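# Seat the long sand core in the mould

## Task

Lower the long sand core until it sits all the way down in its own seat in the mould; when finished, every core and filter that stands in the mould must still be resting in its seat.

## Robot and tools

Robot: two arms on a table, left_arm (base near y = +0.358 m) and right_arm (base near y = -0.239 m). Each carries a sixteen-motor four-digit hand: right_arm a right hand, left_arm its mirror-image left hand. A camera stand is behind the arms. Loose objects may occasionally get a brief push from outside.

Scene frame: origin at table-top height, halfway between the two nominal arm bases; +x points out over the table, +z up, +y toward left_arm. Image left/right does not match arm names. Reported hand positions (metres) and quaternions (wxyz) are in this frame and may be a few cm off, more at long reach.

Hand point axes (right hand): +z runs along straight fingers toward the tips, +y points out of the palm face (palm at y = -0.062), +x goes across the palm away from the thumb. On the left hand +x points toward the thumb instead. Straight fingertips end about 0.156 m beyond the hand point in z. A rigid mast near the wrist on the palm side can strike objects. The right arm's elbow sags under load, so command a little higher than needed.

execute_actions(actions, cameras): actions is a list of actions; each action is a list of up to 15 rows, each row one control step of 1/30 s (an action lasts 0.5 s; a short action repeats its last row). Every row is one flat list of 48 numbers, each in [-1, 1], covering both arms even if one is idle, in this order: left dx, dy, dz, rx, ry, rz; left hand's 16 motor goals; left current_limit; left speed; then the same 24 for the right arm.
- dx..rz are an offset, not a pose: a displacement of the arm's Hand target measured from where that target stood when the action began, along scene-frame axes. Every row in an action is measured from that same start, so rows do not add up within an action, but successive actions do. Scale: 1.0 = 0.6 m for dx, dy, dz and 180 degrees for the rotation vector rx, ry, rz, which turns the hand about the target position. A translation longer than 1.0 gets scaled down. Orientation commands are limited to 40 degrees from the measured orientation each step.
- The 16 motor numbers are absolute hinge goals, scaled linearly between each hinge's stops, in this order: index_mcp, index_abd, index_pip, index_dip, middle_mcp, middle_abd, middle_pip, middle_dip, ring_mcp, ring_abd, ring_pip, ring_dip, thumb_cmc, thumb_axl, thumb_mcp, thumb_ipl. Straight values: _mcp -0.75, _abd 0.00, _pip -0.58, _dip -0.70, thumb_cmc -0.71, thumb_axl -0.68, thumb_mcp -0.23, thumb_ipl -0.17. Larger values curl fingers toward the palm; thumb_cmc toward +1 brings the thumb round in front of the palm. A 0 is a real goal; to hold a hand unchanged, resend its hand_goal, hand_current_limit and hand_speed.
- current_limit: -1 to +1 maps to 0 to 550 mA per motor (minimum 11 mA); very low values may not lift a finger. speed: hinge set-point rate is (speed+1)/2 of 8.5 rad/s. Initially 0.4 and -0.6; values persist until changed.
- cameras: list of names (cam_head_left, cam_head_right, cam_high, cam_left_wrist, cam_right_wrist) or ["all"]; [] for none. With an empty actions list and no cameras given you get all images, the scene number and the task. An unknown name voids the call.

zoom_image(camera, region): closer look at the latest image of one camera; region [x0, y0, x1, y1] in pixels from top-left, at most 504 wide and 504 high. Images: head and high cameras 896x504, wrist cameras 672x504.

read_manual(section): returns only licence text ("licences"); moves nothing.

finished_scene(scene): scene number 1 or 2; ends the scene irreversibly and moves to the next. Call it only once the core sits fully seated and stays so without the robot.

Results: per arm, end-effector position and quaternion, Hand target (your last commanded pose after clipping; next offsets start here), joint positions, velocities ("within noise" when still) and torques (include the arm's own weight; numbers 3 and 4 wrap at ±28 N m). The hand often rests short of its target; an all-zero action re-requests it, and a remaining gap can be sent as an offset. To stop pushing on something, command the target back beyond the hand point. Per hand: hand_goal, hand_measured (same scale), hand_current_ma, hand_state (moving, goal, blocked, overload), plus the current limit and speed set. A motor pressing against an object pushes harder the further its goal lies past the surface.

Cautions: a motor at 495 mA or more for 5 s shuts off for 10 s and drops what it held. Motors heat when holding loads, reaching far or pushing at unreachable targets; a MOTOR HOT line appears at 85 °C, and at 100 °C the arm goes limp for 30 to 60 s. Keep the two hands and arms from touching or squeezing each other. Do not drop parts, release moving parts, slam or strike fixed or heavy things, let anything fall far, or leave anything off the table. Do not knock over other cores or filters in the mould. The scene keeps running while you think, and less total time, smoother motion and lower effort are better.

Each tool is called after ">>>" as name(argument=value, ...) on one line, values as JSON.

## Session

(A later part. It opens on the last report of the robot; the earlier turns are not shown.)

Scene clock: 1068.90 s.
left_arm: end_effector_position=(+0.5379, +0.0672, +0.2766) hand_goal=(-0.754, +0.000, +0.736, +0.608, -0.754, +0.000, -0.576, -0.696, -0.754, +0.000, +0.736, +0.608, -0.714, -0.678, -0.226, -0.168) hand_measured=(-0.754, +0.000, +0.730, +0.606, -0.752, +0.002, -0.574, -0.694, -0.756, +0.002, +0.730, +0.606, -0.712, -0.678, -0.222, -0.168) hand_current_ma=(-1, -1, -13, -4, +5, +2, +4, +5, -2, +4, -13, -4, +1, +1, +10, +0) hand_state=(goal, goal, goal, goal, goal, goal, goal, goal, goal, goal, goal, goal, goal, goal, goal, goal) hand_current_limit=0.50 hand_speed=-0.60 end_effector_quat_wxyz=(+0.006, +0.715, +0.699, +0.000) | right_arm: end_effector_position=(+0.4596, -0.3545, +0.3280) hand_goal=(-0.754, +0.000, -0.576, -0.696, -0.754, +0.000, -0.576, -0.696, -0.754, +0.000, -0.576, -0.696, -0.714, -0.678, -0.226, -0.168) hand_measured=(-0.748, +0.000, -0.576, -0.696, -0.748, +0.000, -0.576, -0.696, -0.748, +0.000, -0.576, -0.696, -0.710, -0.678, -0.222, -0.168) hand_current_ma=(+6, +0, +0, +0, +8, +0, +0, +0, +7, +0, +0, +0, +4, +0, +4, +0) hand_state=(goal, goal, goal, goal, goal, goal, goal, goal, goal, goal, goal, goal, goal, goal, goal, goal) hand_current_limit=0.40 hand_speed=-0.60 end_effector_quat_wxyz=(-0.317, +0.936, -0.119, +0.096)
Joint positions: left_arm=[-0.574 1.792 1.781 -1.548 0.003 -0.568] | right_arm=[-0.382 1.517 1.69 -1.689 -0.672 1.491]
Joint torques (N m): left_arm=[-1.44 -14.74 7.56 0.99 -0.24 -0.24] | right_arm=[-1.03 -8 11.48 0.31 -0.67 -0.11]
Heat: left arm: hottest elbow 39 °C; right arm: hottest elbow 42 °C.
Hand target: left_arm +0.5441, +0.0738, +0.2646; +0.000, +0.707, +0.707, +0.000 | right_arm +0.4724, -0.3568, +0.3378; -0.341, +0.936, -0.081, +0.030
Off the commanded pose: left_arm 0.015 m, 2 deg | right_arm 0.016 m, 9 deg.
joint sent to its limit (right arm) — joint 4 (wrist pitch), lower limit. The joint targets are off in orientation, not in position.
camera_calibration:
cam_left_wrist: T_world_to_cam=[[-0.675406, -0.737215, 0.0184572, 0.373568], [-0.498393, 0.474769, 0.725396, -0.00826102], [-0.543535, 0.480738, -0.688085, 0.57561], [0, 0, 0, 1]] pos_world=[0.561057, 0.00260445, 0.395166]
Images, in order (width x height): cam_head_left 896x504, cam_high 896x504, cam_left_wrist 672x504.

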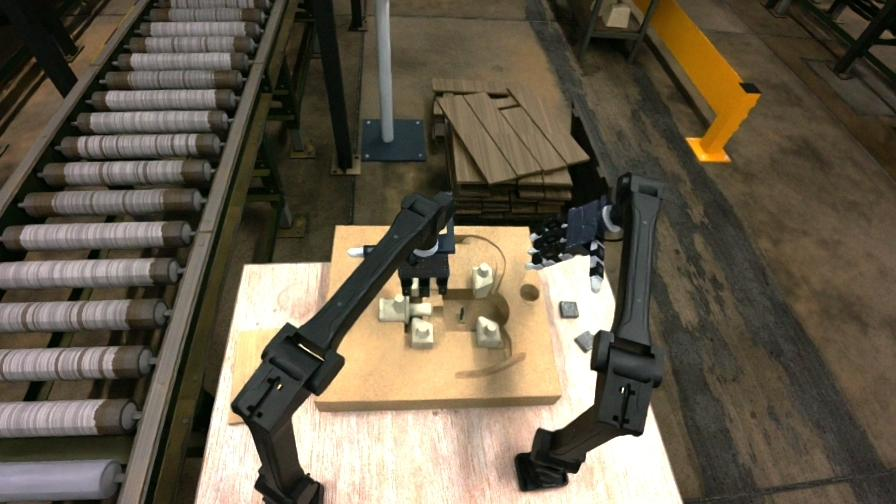

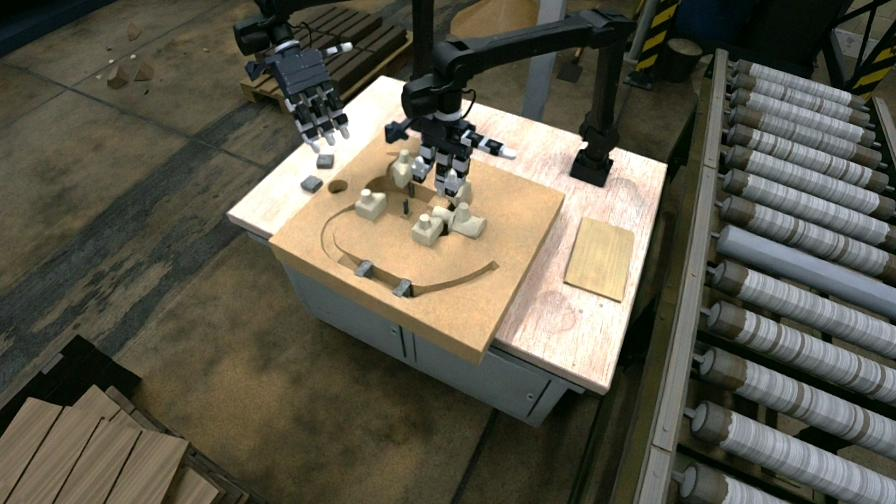

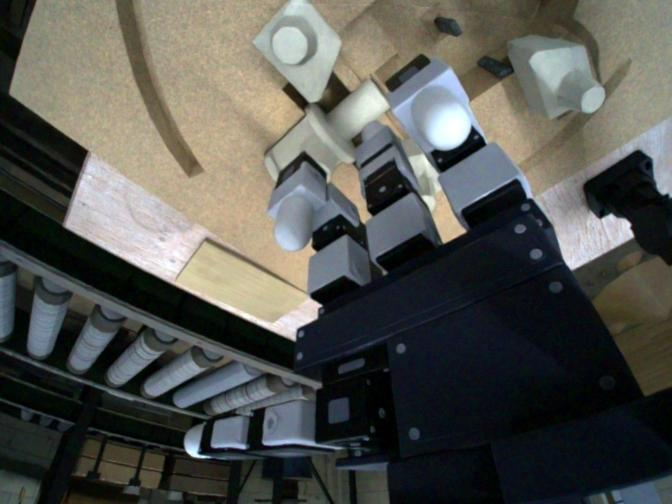

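>>> execute_actions(actions=[[[0,0,-0.055,0,0,0,-0.754,0,0.737,0.609,-0.754,0,-0.576,-0.696,-0.754,0,0.737,0.609,-0.714,-0.678,-0.226,-0.168,0.5,-0.6,0,0,0,0,0,0,-0.754,0,-0.576,-0.696,-0.754,0,-0.576,-0.696,-0.754,0,-0.576,-0.696,-0.714,-0.678,-0.226,-0.168,0.4,-0.6]],[[0,0,-0.025,0,0,0,-0.754,0,0.737,0.609,-0.754,0,-0.576,-0.696,-0.754,0,0.737,0.609,-0.714,-0.678,-0.226,-0.168,0.5,-0.6,0,0,0,0,0,0,-0.754,0,-0.576,-0.696,-0.754,0,-0.576,-0.696,-0.754,0,-0.576,-0.696,-0.714,-0.678,-0.226,-0.168,0.4,-0.6]]])

>>> execute_actions(actions=[[[0,0,-0.015,0,0,0,-0.754,0,0.737,0.609,-0.754,0,-0.576,-0.696,-0.754,0,0.737,0.609,-0.714,-0.678,-0.226,-0.168,0.5,-0.6,0,0,0,0,0,0,-0.754,0,-0.576,-0.696,-0.754,0,-0.576,-0.696,-0.754,0,-0.576,-0.696,-0.714,-0.678,-0.226,-0.168,0.4,-0.6]]], cameras=["cam_head_left","cam_high","cam_left_wrist"])

>>> zoom_image(camera="cam_head_left", region=[370, 270, 440, 340])

>>> zoom_image(camera="cam_left_wrist", region=[280, 20, 420, 160])

Scene clock: 1081.23 s.
left_arm: end_effector_position=(+0.5389, +0.0666, +0.2310) hand_goal=(-0.754, +0.000, +0.736, +0.608, -0.754, +0.000, -0.576, -0.696, -0.754, +0.000, +0.736, +0.608, -0.714, -0.678, -0.226, -0.168) hand_measured=(-0.754, +0.000, +0.730, +0.606, -0.752, +0.002, -0.574, -0.694, -0.756, +0.002, +0.730, +0.606, -0.712, -0.678, -0.222, -0.168) hand_current_ma=(-1, -1, -13, -4, +5, +2, +4, +5, -2, +4, -13, -4, +1, +1, +10, +0) hand_state=(goal, goal, goal, goal, goal, goal, goal, goal, goal, goal, goal, goal, goal, goal, goal, goal) hand_current_limit=0.50 hand_speed=-0.60 end_effector_quat_wxyz=(+0.008, +0.715, +0.699, +0.000) | right_arm: end_effector_position=(+0.4596, -0.3545, +0.3280) hand_goal=(-0.754, +0.000, -0.576, -0.696, -0.754, +0.000, -0.576, -0.696, -0.754, +0.000, -0.576, -0.696, -0.714, -0.678, -0.226, -0.168) hand_measured=(-0.748, +0.000, -0.576, -0.696, -0.748, +0.000, -0.576, -0.696, -0.748, +0.000, -0.576, -0.696, -0.710, -0.678, -0.222, -0.168) hand_current_ma=(+6, +0, +0, +0, +8, +0, +0, +0, +7, +0, +0, +0, +4, +0, +4, +0) hand_state=(goal, goal, goal, goal, goal, goal, goal, goal, goal, goal, goal, goal, goal, goal, goal, goal) hand_current_limit=0.40 hand_speed=-0.60 end_effector_quat_wxyz=(-0.317, +0.936, -0.119, +0.096)
Joint positions: left_arm=[-0.574 1.801 1.674 -1.427 0.003 -0.568] | right_arm=[-0.382 1.517 1.69 -1.689 -0.672 1.491]
Joint torques (N m): left_arm=[-1.73 -14.56 7.39 0.95 -0.25 -0.22] | right_arm=[-1.08 -8.18 11.63 0.35 -0.65 -0.09]
Heat: left arm: hottest elbow 39 °C; right arm: hottest elbow 42 °C.
Hand target: left_arm +0.5441, +0.0738, +0.2165; +0.000, +0.707, +0.707, +0.000 | right_arm +0.4724, -0.3568, +0.3378; -0.341, +0.936, -0.081, +0.030
Off the commanded pose: left_arm 0.017 m, 2 deg | right_arm 0.016 m, 9 deg.
joint sent to its limit (right arm) — joint 4 (wrist pitch), lower limit. The joint targets are off in orientation, not in position.

Scene clock: 1081.93 s.
left_arm: end_effector_position=(+0.5391, +0.0665, +0.2234) hand_goal=(-0.754, +0.000, +0.736, +0.608, -0.754, +0.000, -0.576, -0.696, -0.754, +0.000, +0.736, +0.608, -0.714, -0.678, -0.226, -0.168) hand_measured=(-0.754, +0.000, +0.730, +0.606, -0.752, +0.002, -0.574, -0.694, -0.756, +0.002, +0.730, +0.606, -0.712, -0.678, -0.222, -0.168) hand_current_ma=(-1, -1, -13, -4, +5, +2, +4, +5, -2, +4, -13, -4, +1, +1, +10, +0) hand_state=(goal, goal, goal, goal, goal, goal, goal, goal, goal, goal, goal, goal, goal, goal, goal, goal) hand_current_limit=0.50 hand_speed=-0.60 end_effector_quat_wxyz=(+0.009, +0.715, +0.699, +0.001) | right_arm: end_effector_position=(+0.4596, -0.3545, +0.3280) hand_goal=(-0.754, +0.000, -0.576, -0.696, -0.754, +0.000, -0.576, -0.696, -0.754, +0.000, -0.576, -0.696, -0.714, -0.678, -0.226, -0.168) hand_measured=(-0.748, +0.000, -0.576, -0.696, -0.748, +0.000, -0.576, -0.696, -0.748, +0.000, -0.576, -0.696, -0.710, -0.678, -0.222, -0.168) hand_current_ma=(+6, +0, +0, +0, +8, +0, +0, +0, +7, +0, +0, +0, +4, +0, +4, +0) hand_state=(goal, goal, goal, goal, goal, goal, goal, goal, goal, goal, goal, goal, goal, goal, goal, goal) hand_current_limit=0.40 hand_speed=-0.60 end_effector_quat_wxyz=(-0.317, +0.936, -0.119, +0.096)
Joint positions: left_arm=[-0.574 1.803 1.656 -1.405 0.003 -0.568] | right_arm=[-0.382 1.517 1.69 -1.689 -0.672 1.491]
Joint torques (N m): left_arm=[-1.44 -14.04 7.32 0.88 -0.23 -0.22] | right_arm=[-1.49 -7.71 11.69 0.31 -0.66 -0.08]
Heat: left arm: hottest elbow 39 °C; right arm: hottest elbow 42 °C.
Hand target: left_arm +0.5440, +0.0738, +0.2075; +0.000, +0.707, +0.707, +0.000 | right_arm +0.4724, -0.3568, +0.3378; -0.341, +0.936, -0.081, +0.030
Off the commanded pose: left_arm 0.018 m, 2 deg | right_arm 0.016 m, 9 deg.
joint sent to its limit (right arm) — joint 4 (wrist pitch), lower limit. The joint targets are off in orientation, not in position.
camera_calibration:
cam_left_wrist: T_world_to_cam=[[-0.675228, -0.737401, 0.0175245, 0.374948], [-0.502454, 0.477224, 0.720969, 0.0343285], [-0.540007, 0.478013, -0.692746, 0.539312], [0, 0, 0, 1]] pos_world=[0.561656, 0.00230663, 0.342286]
Images, in order (width x height): cam_head_left 896x504, cam_high 896x504, cam_left_wrist 672x504.

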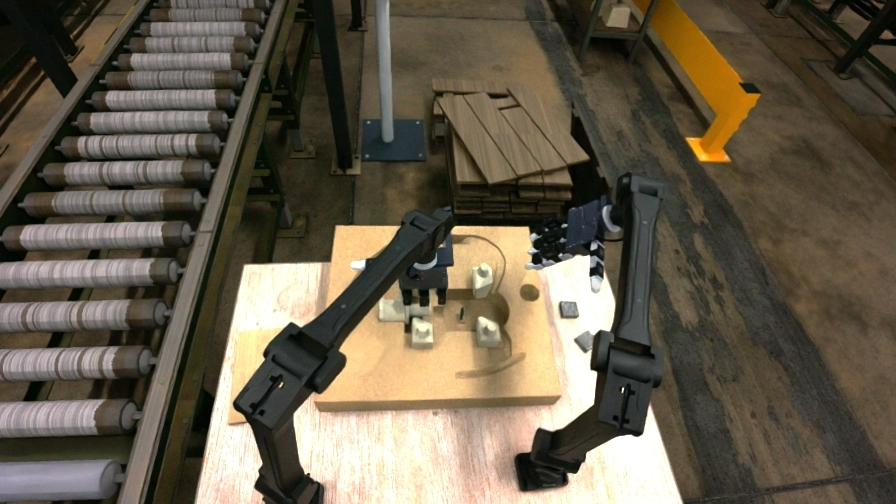

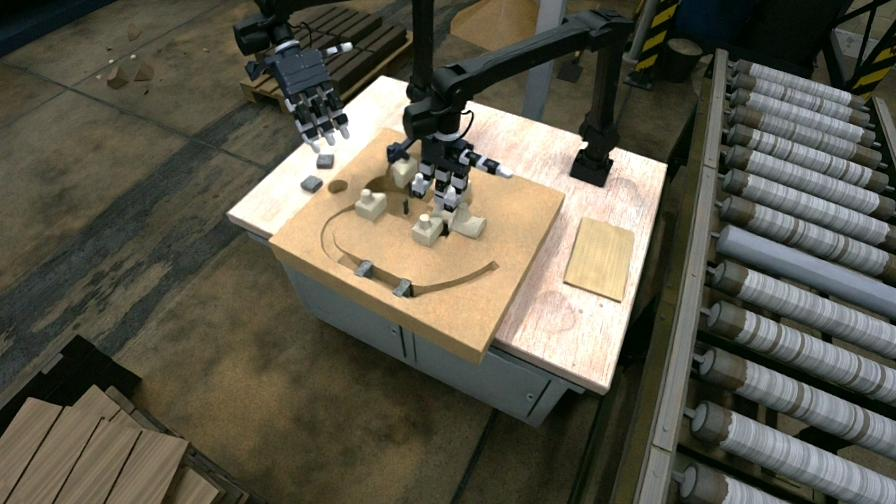

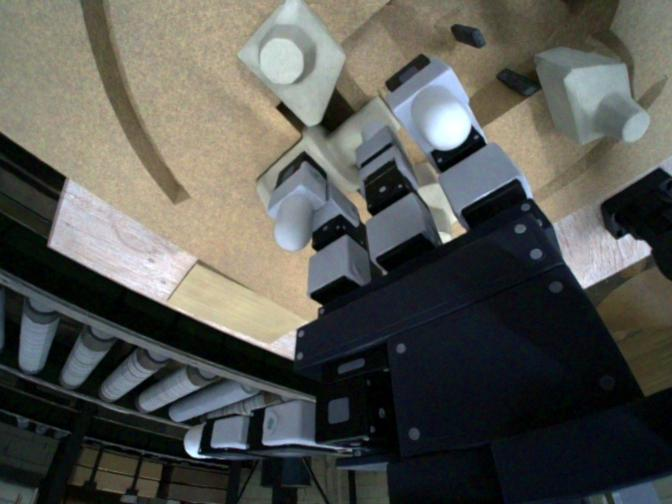

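Scaled by 7.200 from the camera's 896x504 image, which has a finer 1280x720 frame.

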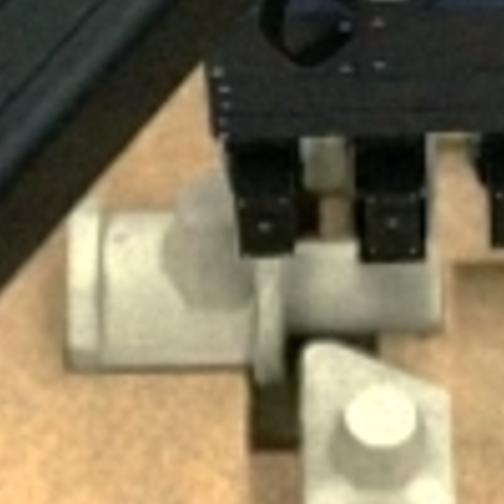

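Scaled by 3.600 from the camera's 672x504 image, which has a finer 960x720 frame.

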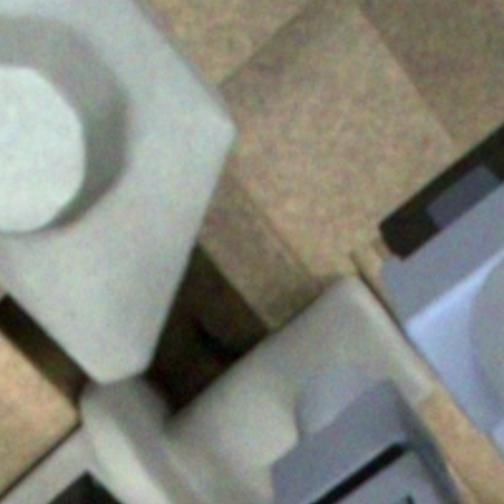

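>>> execute_actions(actions=[[[0,0,-0.012,0,0,0,-0.754,0,0.737,0.609,-0.754,0,-0.576,-0.696,-0.754,0,0.737,0.609,-0.714,-0.678,-0.226,-0.168,0.5,-0.6,0,0,0,0,0,0,-0.754,0,-0.576,-0.696,-0.754,0,-0.576,-0.696,-0.754,0,-0.576,-0.696,-0.714,-0.678,-0.226,-0.168,0.4,-0.6]]])

>>> execute_actions(actions=[[[0,0,-0.012,0,0,0,-0.754,0,0.737,0.609,-0.754,0,-0.576,-0.696,-0.754,0,0.737,0.609,-0.714,-0.678,-0.226,-0.168,0.5,-0.6,0,0,0,0,0,0,-0.754,0,-0.576,-0.696,-0.754,0,-0.576,-0.696,-0.754,0,-0.576,-0.696,-0.714,-0.678,-0.226,-0.168,0.4,-0.6]]])

Scene clock: 1087.57 s.
left_arm: end_effector_position=(+0.5404, +0.0657, +0.2208) hand_goal=(-0.754, +0.000, +0.736, +0.608, -0.754, +0.000, -0.576, -0.696, -0.754, +0.000, +0.736, +0.608, -0.714, -0.678, -0.226, -0.168) hand_measured=(-0.754, +0.000, +0.730, +0.606, -0.754, +0.000, -0.576, -0.694, -0.756, +0.002, +0.730, +0.606, -0.712, -0.678, -0.222, -0.168) hand_current_ma=(-1, -1, -13, -4, +1, +0, +1, +2, -2, +4, -13, -4, +1, +1, +10, +0) hand_state=(goal, goal, goal, goal, goal, goal, goal, goal, goal, goal, goal, goal, goal, goal, goal, goal) hand_current_limit=0.50 hand_speed=-0.60 end_effector_quat_wxyz=(+0.013, +0.715, +0.699, +0.002) | right_arm: end_effector_position=(+0.4596, -0.3545, +0.3280) hand_goal=(-0.754, +0.000, -0.576, -0.696, -0.754, +0.000, -0.576, -0.696, -0.754, +0.000, -0.576, -0.696, -0.714, -0.678, -0.226, -0.168) hand_measured=(-0.748, +0.000, -0.576, -0.696, -0.748, +0.000, -0.576, -0.696, -0.748, +0.000, -0.576, -0.696, -0.710, -0.678, -0.222, -0.168) hand_current_ma=(+6, +0, +0, +0, +8, +0, +0, +0, +7, +0, +0, +0, +4, +0, +4, +0) hand_state=(goal, goal, goal, goal, goal, goal, goal, goal, goal, goal, goal, goal, goal, goal, goal, goal) hand_current_limit=0.40 hand_speed=-0.60 end_effector_quat_wxyz=(-0.317, +0.936, -0.119, +0.096)
Joint positions: left_arm=[-0.574 1.803 1.647 -1.388 0.002 -0.568] | right_arm=[-0.382 1.517 1.69 -1.689 -0.672 1.491]
Joint torques (N m): left_arm=[-1.49 -14.15 6.9 1.16 -0.19 -0.19] | right_arm=[-0.73 -8.06 11.49 0.34 -0.71 -0.1]
Heat: left arm: hottest elbow 39 °C; right arm: hottest elbow 42 °C.
Hand target: left_arm +0.5441, +0.0738, +0.2005; +0.000, +0.707, +0.707, +0.000 | right_arm +0.4724, -0.3568, +0.3378; -0.341, +0.936, -0.081, +0.030
Off the commanded pose: left_arm 0.022 m, 2 deg | right_arm 0.016 m, 9 deg.
joint sent to its limit (right arm) — joint 4 (wrist pitch), lower limit. The joint targets are off in orientation, not in position.

Scene clock: 1088.27 s.
left_arm: end_effector_position=(+0.5422, +0.0649, +0.2203) hand_goal=(-0.754, +0.000, +0.736, +0.608, -0.754, +0.000, -0.576, -0.696, -0.754, +0.000, +0.736, +0.608, -0.714, -0.678, -0.226, -0.168) hand_measured=(-0.754, +0.000, +0.730, +0.606, -0.764, -0.010, -0.582, -0.700, -0.756, +0.002, +0.730, +0.606, -0.712, -0.678, -0.222, -0.168) hand_current_ma=(-1, -1, -13, -4, -24, -20, -12, -7, -2, +4, -13, -4, +1, +1, +10, +0) hand_state=(goal, goal, goal, goal, goal, goal, goal, goal, goal, goal, goal, goal, goal, goal, goal, goal) hand_current_limit=0.50 hand_speed=-0.60 end_effector_quat_wxyz=(+0.017, +0.715, +0.699, +0.003) | right_arm: end_effector_position=(+0.4596, -0.3545, +0.3280) hand_goal=(-0.754, +0.000, -0.576, -0.696, -0.754, +0.000, -0.576, -0.696, -0.754, +0.000, -0.576, -0.696, -0.714, -0.678, -0.226, -0.168) hand_measured=(-0.748, +0.000, -0.576, -0.696, -0.748, +0.000, -0.576, -0.696, -0.748, +0.000, -0.576, -0.696, -0.710, -0.678, -0.222, -0.168) hand_current_ma=(+6, +0, +0, +0, +8, +0, +0, +0, +7, +0, +0, +0, +4, +0, +4, +0) hand_state=(goal, goal, goal, goal, goal, goal, goal, goal, goal, goal, goal, goal, goal, goal, goal, goal) hand_current_limit=0.40 hand_speed=-0.60 end_effector_quat_wxyz=(-0.317, +0.936, -0.119, +0.096)
Joint positions: left_arm=[-0.574 1.803 1.644 -1.377 0.001 -0.568] | right_arm=[-0.382 1.517 1.69 -1.689 -0.672 1.491]
Joint torques (N m): left_arm=[-1.85 -13.8 6.24 1.21 -0.14 -0.23] | right_arm=[-1.49 -8.53 11.48 0.23 -0.65 -0.09]
Heat: left arm: hottest elbow 39 °C; right arm: hottest elbow 42 °C.
Hand target: left_arm +0.5440, +0.0737, +0.1932; +0.000, +0.707, +0.707, +0.000 | right_arm +0.4724, -0.3568, +0.3378; -0.341, +0.936, -0.081, +0.030
Off the commanded pose: left_arm 0.029 m, 2 deg | right_arm 0.016 m, 9 deg.
joint sent to its limit (right arm) — joint 4 (wrist pitch), lower limit. The joint targets are off in orientation, not in position.

>>> execute_actions(actions=[[[0,0,-0.035,0,0,0,-0.754,0,0.737,0.609,-0.754,0,-0.576,-0.696,-0.754,0,0.737,0.609,-0.714,-0.678,-0.226,-0.168,0.5,-0.6,0,0,0,0,0,0,-0.754,0,-0.576,-0.696,-0.754,0,-0.576,-0.696,-0.754,0,-0.576,-0.696,-0.714,-0.678,-0.226,-0.168,0.4,-0.6]],[[0,0,-0.025,0,0,0,-0.754,0,0.737,0.609,-0.754,0,-0.576,-0.696,-0.754,0,0.737,0.609,-0.714,-0.678,-0.226,-0.168,0.5,-0.6,0,0,0,0,0,0,-0.754,0,-0.576,-0.696,-0.754,0,-0.576,-0.696,-0.754,0,-0.576,-0.696,-0.714,-0.678,-0.226,-0.168,0.4,-0.6]]])

>>> execute_actions(actions=[[[0,0,0.09,0,0,0,-0.754,0,0.737,0.609,-0.754,0,-0.576,-0.696,-0.754,0,0.737,0.609,-0.714,-0.678,-0.226,-0.168,0.5,-0.6,0,0,0,0,0,0,-0.754,0,-0.576,-0.696,-0.754,0,-0.576,-0.696,-0.754,0,-0.576,-0.696,-0.714,-0.678,-0.226,-0.168,0.4,-0.6]],[[0,0,0.14,0,0,0,-0.754,0,0.737,0.609,-0.754,0,-0.576,-0.696,-0.754,0,0.737,0.609,-0.714,-0.678,-0.226,-0.168,0.5,-0.6,0,0,0,0,0,0,-0.754,0,-0.576,-0.696,-0.754,0,-0.576,-0.696,-0.754,0,-0.576,-0.696,-0.714,-0.678,-0.226,-0.168,0.4,-0.6]],[[-0.02,0.12,0.03,0,0,0,-0.754,0,0.737,0.609,-0.754,0,-0.576,-0.696,-0.754,0,0.737,0.609,-0.714,-0.678,-0.226,-0.168,0.5,-0.6,0,0,0,0,0,0,-0.754,0,-0.576,-0.696,-0.754,0,-0.576,-0.696,-0.754,0,-0.576,-0.696,-0.714,-0.678,-0.226,-0.168,0.4,-0.6]],[[-0.05,0.15,0,0,0,0,-0.754,0,0.737,0.609,-0.754,0,-0.576,-0.696,-0.754,0,0.737,0.609,-0.714,-0.678,-0.226,-0.168,0.5,-0.6,0,0,0,0,0,0,-0.754,0,-0.576,-0.696,-0.754,0,-0.576,-0.696,-0.754,0,-0.576,-0.696,-0.714,-0.678,-0.226,-0.168,0.4,-0.6]]], cameras=["all"])

>>> zoom_image(camera="cam_head_left", region=[370, 270, 440, 340])

>>> zoom_image(camera="cam_head_right", region=[392, 280, 462, 350])

>>> zoom_image(camera="cam_high", region=[420, 180, 490, 250])

>>> zoom_image(camera="cam_high", region=[320, 130, 520, 300])

Scene clock: 1106.30 s.
left_arm: end_effector_position=(+0.5459, +0.0646, +0.2208) hand_goal=(-0.754, +0.000, +0.736, +0.608, -0.754, +0.000, -0.576, -0.696, -0.754, +0.000, +0.736, +0.608, -0.714, -0.678, -0.226, -0.168) hand_measured=(-0.754, +0.000, +0.730, +0.606, -0.802, -0.030, -0.608, -0.720, -0.756, +0.002, +0.730, +0.606, -0.712, -0.678, -0.222, -0.168) hand_current_ma=(-1, -1, -13, -4, -167, -73, -93, -67, -2, +4, -13, -4, +1, +1, +10, +0) hand_state=(goal, goal, goal, goal, blocked, blocked, blocked, blocked, goal, goal, goal, goal, goal, goal, goal, goal) hand_current_limit=0.50 hand_speed=-0.60 end_effector_quat_wxyz=(+0.044, +0.714, +0.699, +0.010) | right_arm: end_effector_position=(+0.4596, -0.3545, +0.3280) hand_goal=(-0.754, +0.000, -0.576, -0.696, -0.754, +0.000, -0.576, -0.696, -0.754, +0.000, -0.576, -0.696, -0.714, -0.678, -0.226, -0.168) hand_measured=(-0.748, +0.000, -0.576, -0.696, -0.748, +0.000, -0.576, -0.696, -0.748, +0.000, -0.576, -0.696, -0.710, -0.678, -0.222, -0.168) hand_current_ma=(+6, +0, +0, +0, +8, +0, +0, +0, +7, +0, +0, +0, +4, +0, +4, +0) hand_state=(goal, goal, goal, goal, goal, goal, goal, goal, goal, goal, goal, goal, goal, goal, goal, goal) hand_current_limit=0.40 hand_speed=-0.60 end_effector_quat_wxyz=(-0.317, +0.936, -0.119, +0.096)
Joint positions: left_arm=[-0.571 1.778 1.6 -1.302 -0.002 -0.569] | right_arm=[-0.382 1.517 1.69 -1.689 -0.672 1.491]
Joint torques (N m): left_arm=[-2.14 -10.34 4.36 1.54 -0.03 -0.24] | right_arm=[-0.79 -7.65 11.44 0.25 -0.63 -0.1]
Heat: left arm: hottest elbow 37 °C; right arm: hottest elbow 43 °C.
Hand target: left_arm +0.5441, +0.0739, +0.1571; +0.000, +0.707, +0.707, +0.000 | right_arm +0.4724, -0.3568, +0.3378; -0.341, +0.936, -0.081, +0.030
Off the commanded pose: left_arm 0.064 m, 5 deg | right_arm 0.016 m, 9 deg.
joint sent to its limit (right arm) — joint 4 (wrist pitch), lower limit. The joint targets are off in orientation, not in position.

Scene clock: 1108.87 s.
left_arm: end_effector_position=(+0.5029, +0.2372, +0.3105) hand_goal=(-0.754, +0.000, +0.736, +0.608, -0.754, +0.000, -0.576, -0.696, -0.754, +0.000, +0.736, +0.608, -0.714, -0.678, -0.226, -0.168) hand_measured=(-0.754, +0.000, +0.730, +0.606, -0.752, +0.002, -0.574, -0.694, -0.756, +0.002, +0.730, +0.606, -0.712, -0.678, -0.222, -0.168) hand_current_ma=(-1, -1, -12, -4, +4, +2, +3, +5, -2, +4, -12, -4, +1, +1, +10, +0) hand_state=(goal, goal, goal, goal, goal, goal, goal, goal, goal, goal, goal, goal, goal, goal, goal, goal) hand_current_limit=0.50 hand_speed=-0.60 end_effector_quat_wxyz=(-0.008, +0.703, +0.711, -0.001) | right_arm: end_effector_position=(+0.4596, -0.3545, +0.3280) hand_goal=(-0.754, +0.000, -0.576, -0.696, -0.754, +0.000, -0.576, -0.696, -0.754, +0.000, -0.576, -0.696, -0.714, -0.678, -0.226, -0.168) hand_measured=(-0.748, +0.000, -0.576, -0.696, -0.748, +0.000, -0.576, -0.696, -0.748, +0.000, -0.576, -0.696, -0.710, -0.678, -0.222, -0.168) hand_current_ma=(+6, +0, +0, +0, +8, +0, +0, +0, +7, +0, +0, +0, +4, +0, +4, +0) hand_state=(goal, goal, goal, goal, goal, goal, goal, goal, goal, goal, goal, goal, goal, goal, goal, goal) hand_current_limit=0.40 hand_speed=-0.60 end_effector_quat_wxyz=(-0.317, +0.936, -0.119, +0.096)
Joint positions: left_arm=[-0.308 1.525 1.536 -1.596 -0.005 -0.339] | right_arm=[-0.382 1.517 1.69 -1.689 -0.672 1.491]
Joint torques (N m): left_arm=[-2.61 -13.1 7.53 0.83 0.04 -0.05] | right_arm=[-0.62 -8.23 11.52 0.1 -0.72 -0.12]
Heat: left arm: hottest elbow 37 °C; right arm: hottest elbow 43 °C.
Hand target: left_arm +0.5020, +0.2359, +0.3130; +0.000, +0.707, +0.707, +0.000 | right_arm +0.4724, -0.3568, +0.3378; -0.341, +0.936, -0.081, +0.030
Off the commanded pose: left_arm 0.003 m, 1 deg | right_arm 0.016 m, 9 deg.
joint sent to its limit (right arm) — joint 4 (wrist pitch), lower limit. The joint targets are off in orientation, not in position.
camera_calibration:
cam_left_wrist: T_world_to_cam=[[-0.64816, -0.761291, 0.0180292, 0.466758], [-0.499742, 0.443104, 0.744256, -0.128615], [-0.574584, 0.473386, -0.667652, 0.509207], [0, 0, 0, 1]] pos_world=[0.530842, 0.171277, 0.42728]
cam_right_wrist: T_world_to_cam=[[-0.856868, -0.2333, -0.459725, 0.50031], [-0.492112, 0.10441, 0.864248, -0.0692318], [-0.15363, 0.966783, -0.204275, 0.601412], [0, 0, 0, 1]] pos_world=[0.487024, -0.457484, 0.412692]

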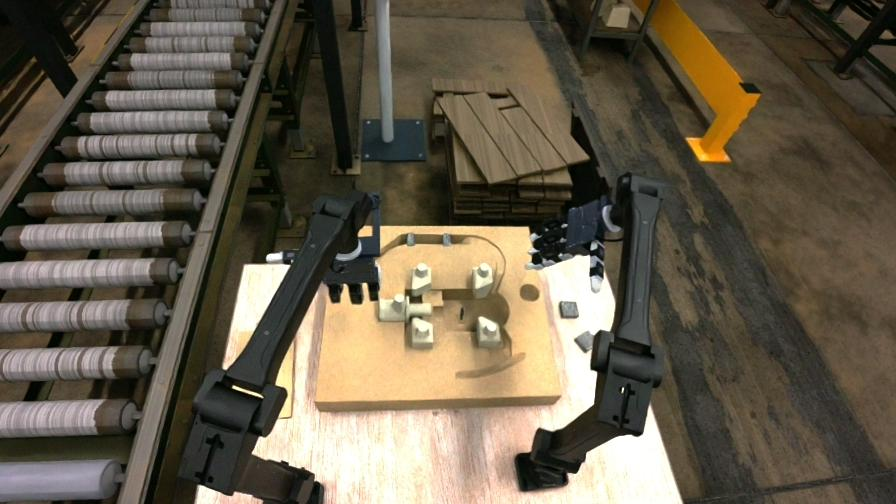

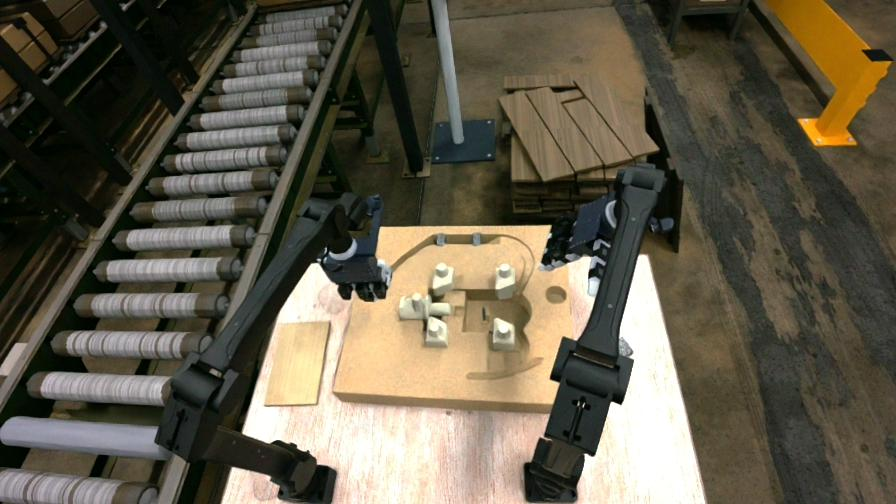

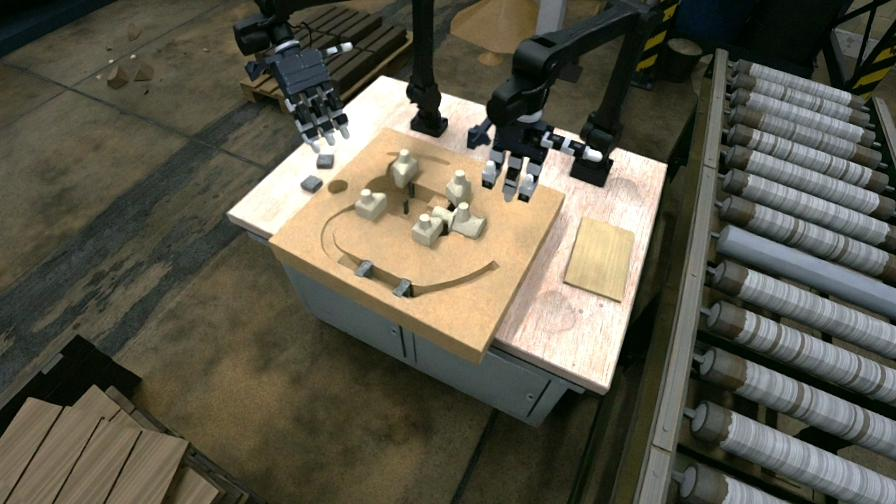

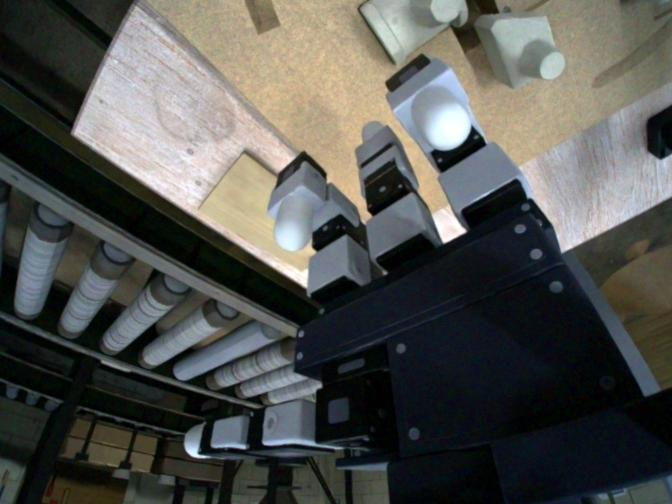

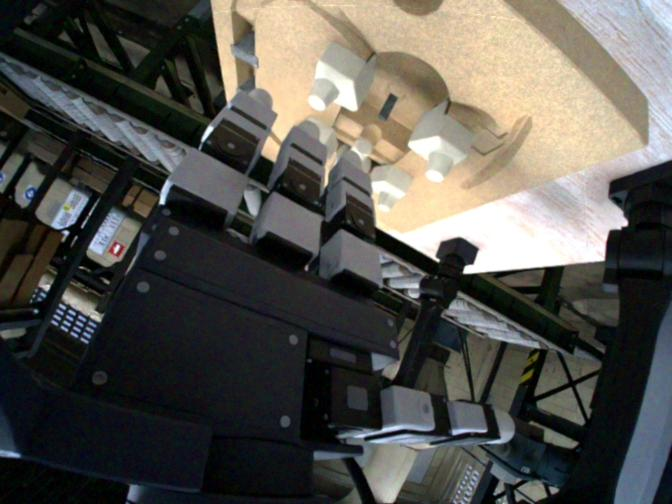

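Scaled by 7.200 from the camera's 896x504 image, which has a finer 1280x720 frame.

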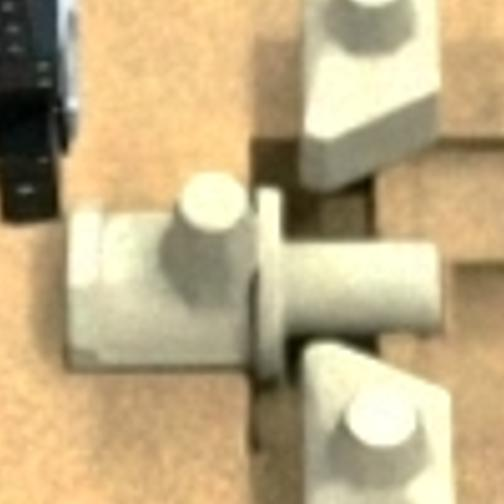

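Scaled by 7.200 from the camera's 896x504 image, which has a finer 1280x720 frame.

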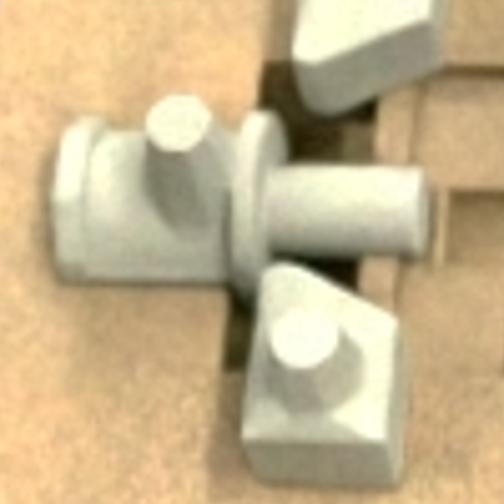

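Scaled by 7.200 from the camera's 896x504 image, which has a finer 1280x720 frame.

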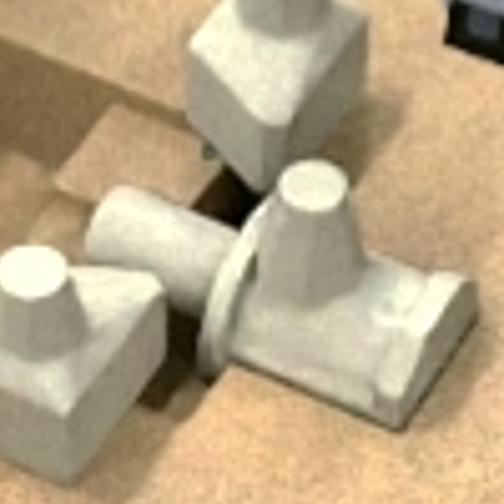

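Scaled by 2.520 from the camera's 896x504 image, which has a finer 1280x720 frame.

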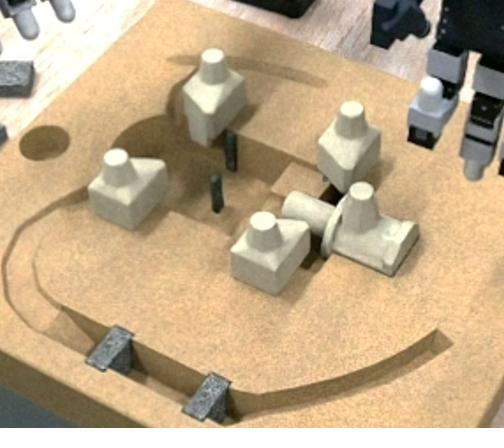

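>>> finished_scene(scene=1)

The scene is finished: the task was done.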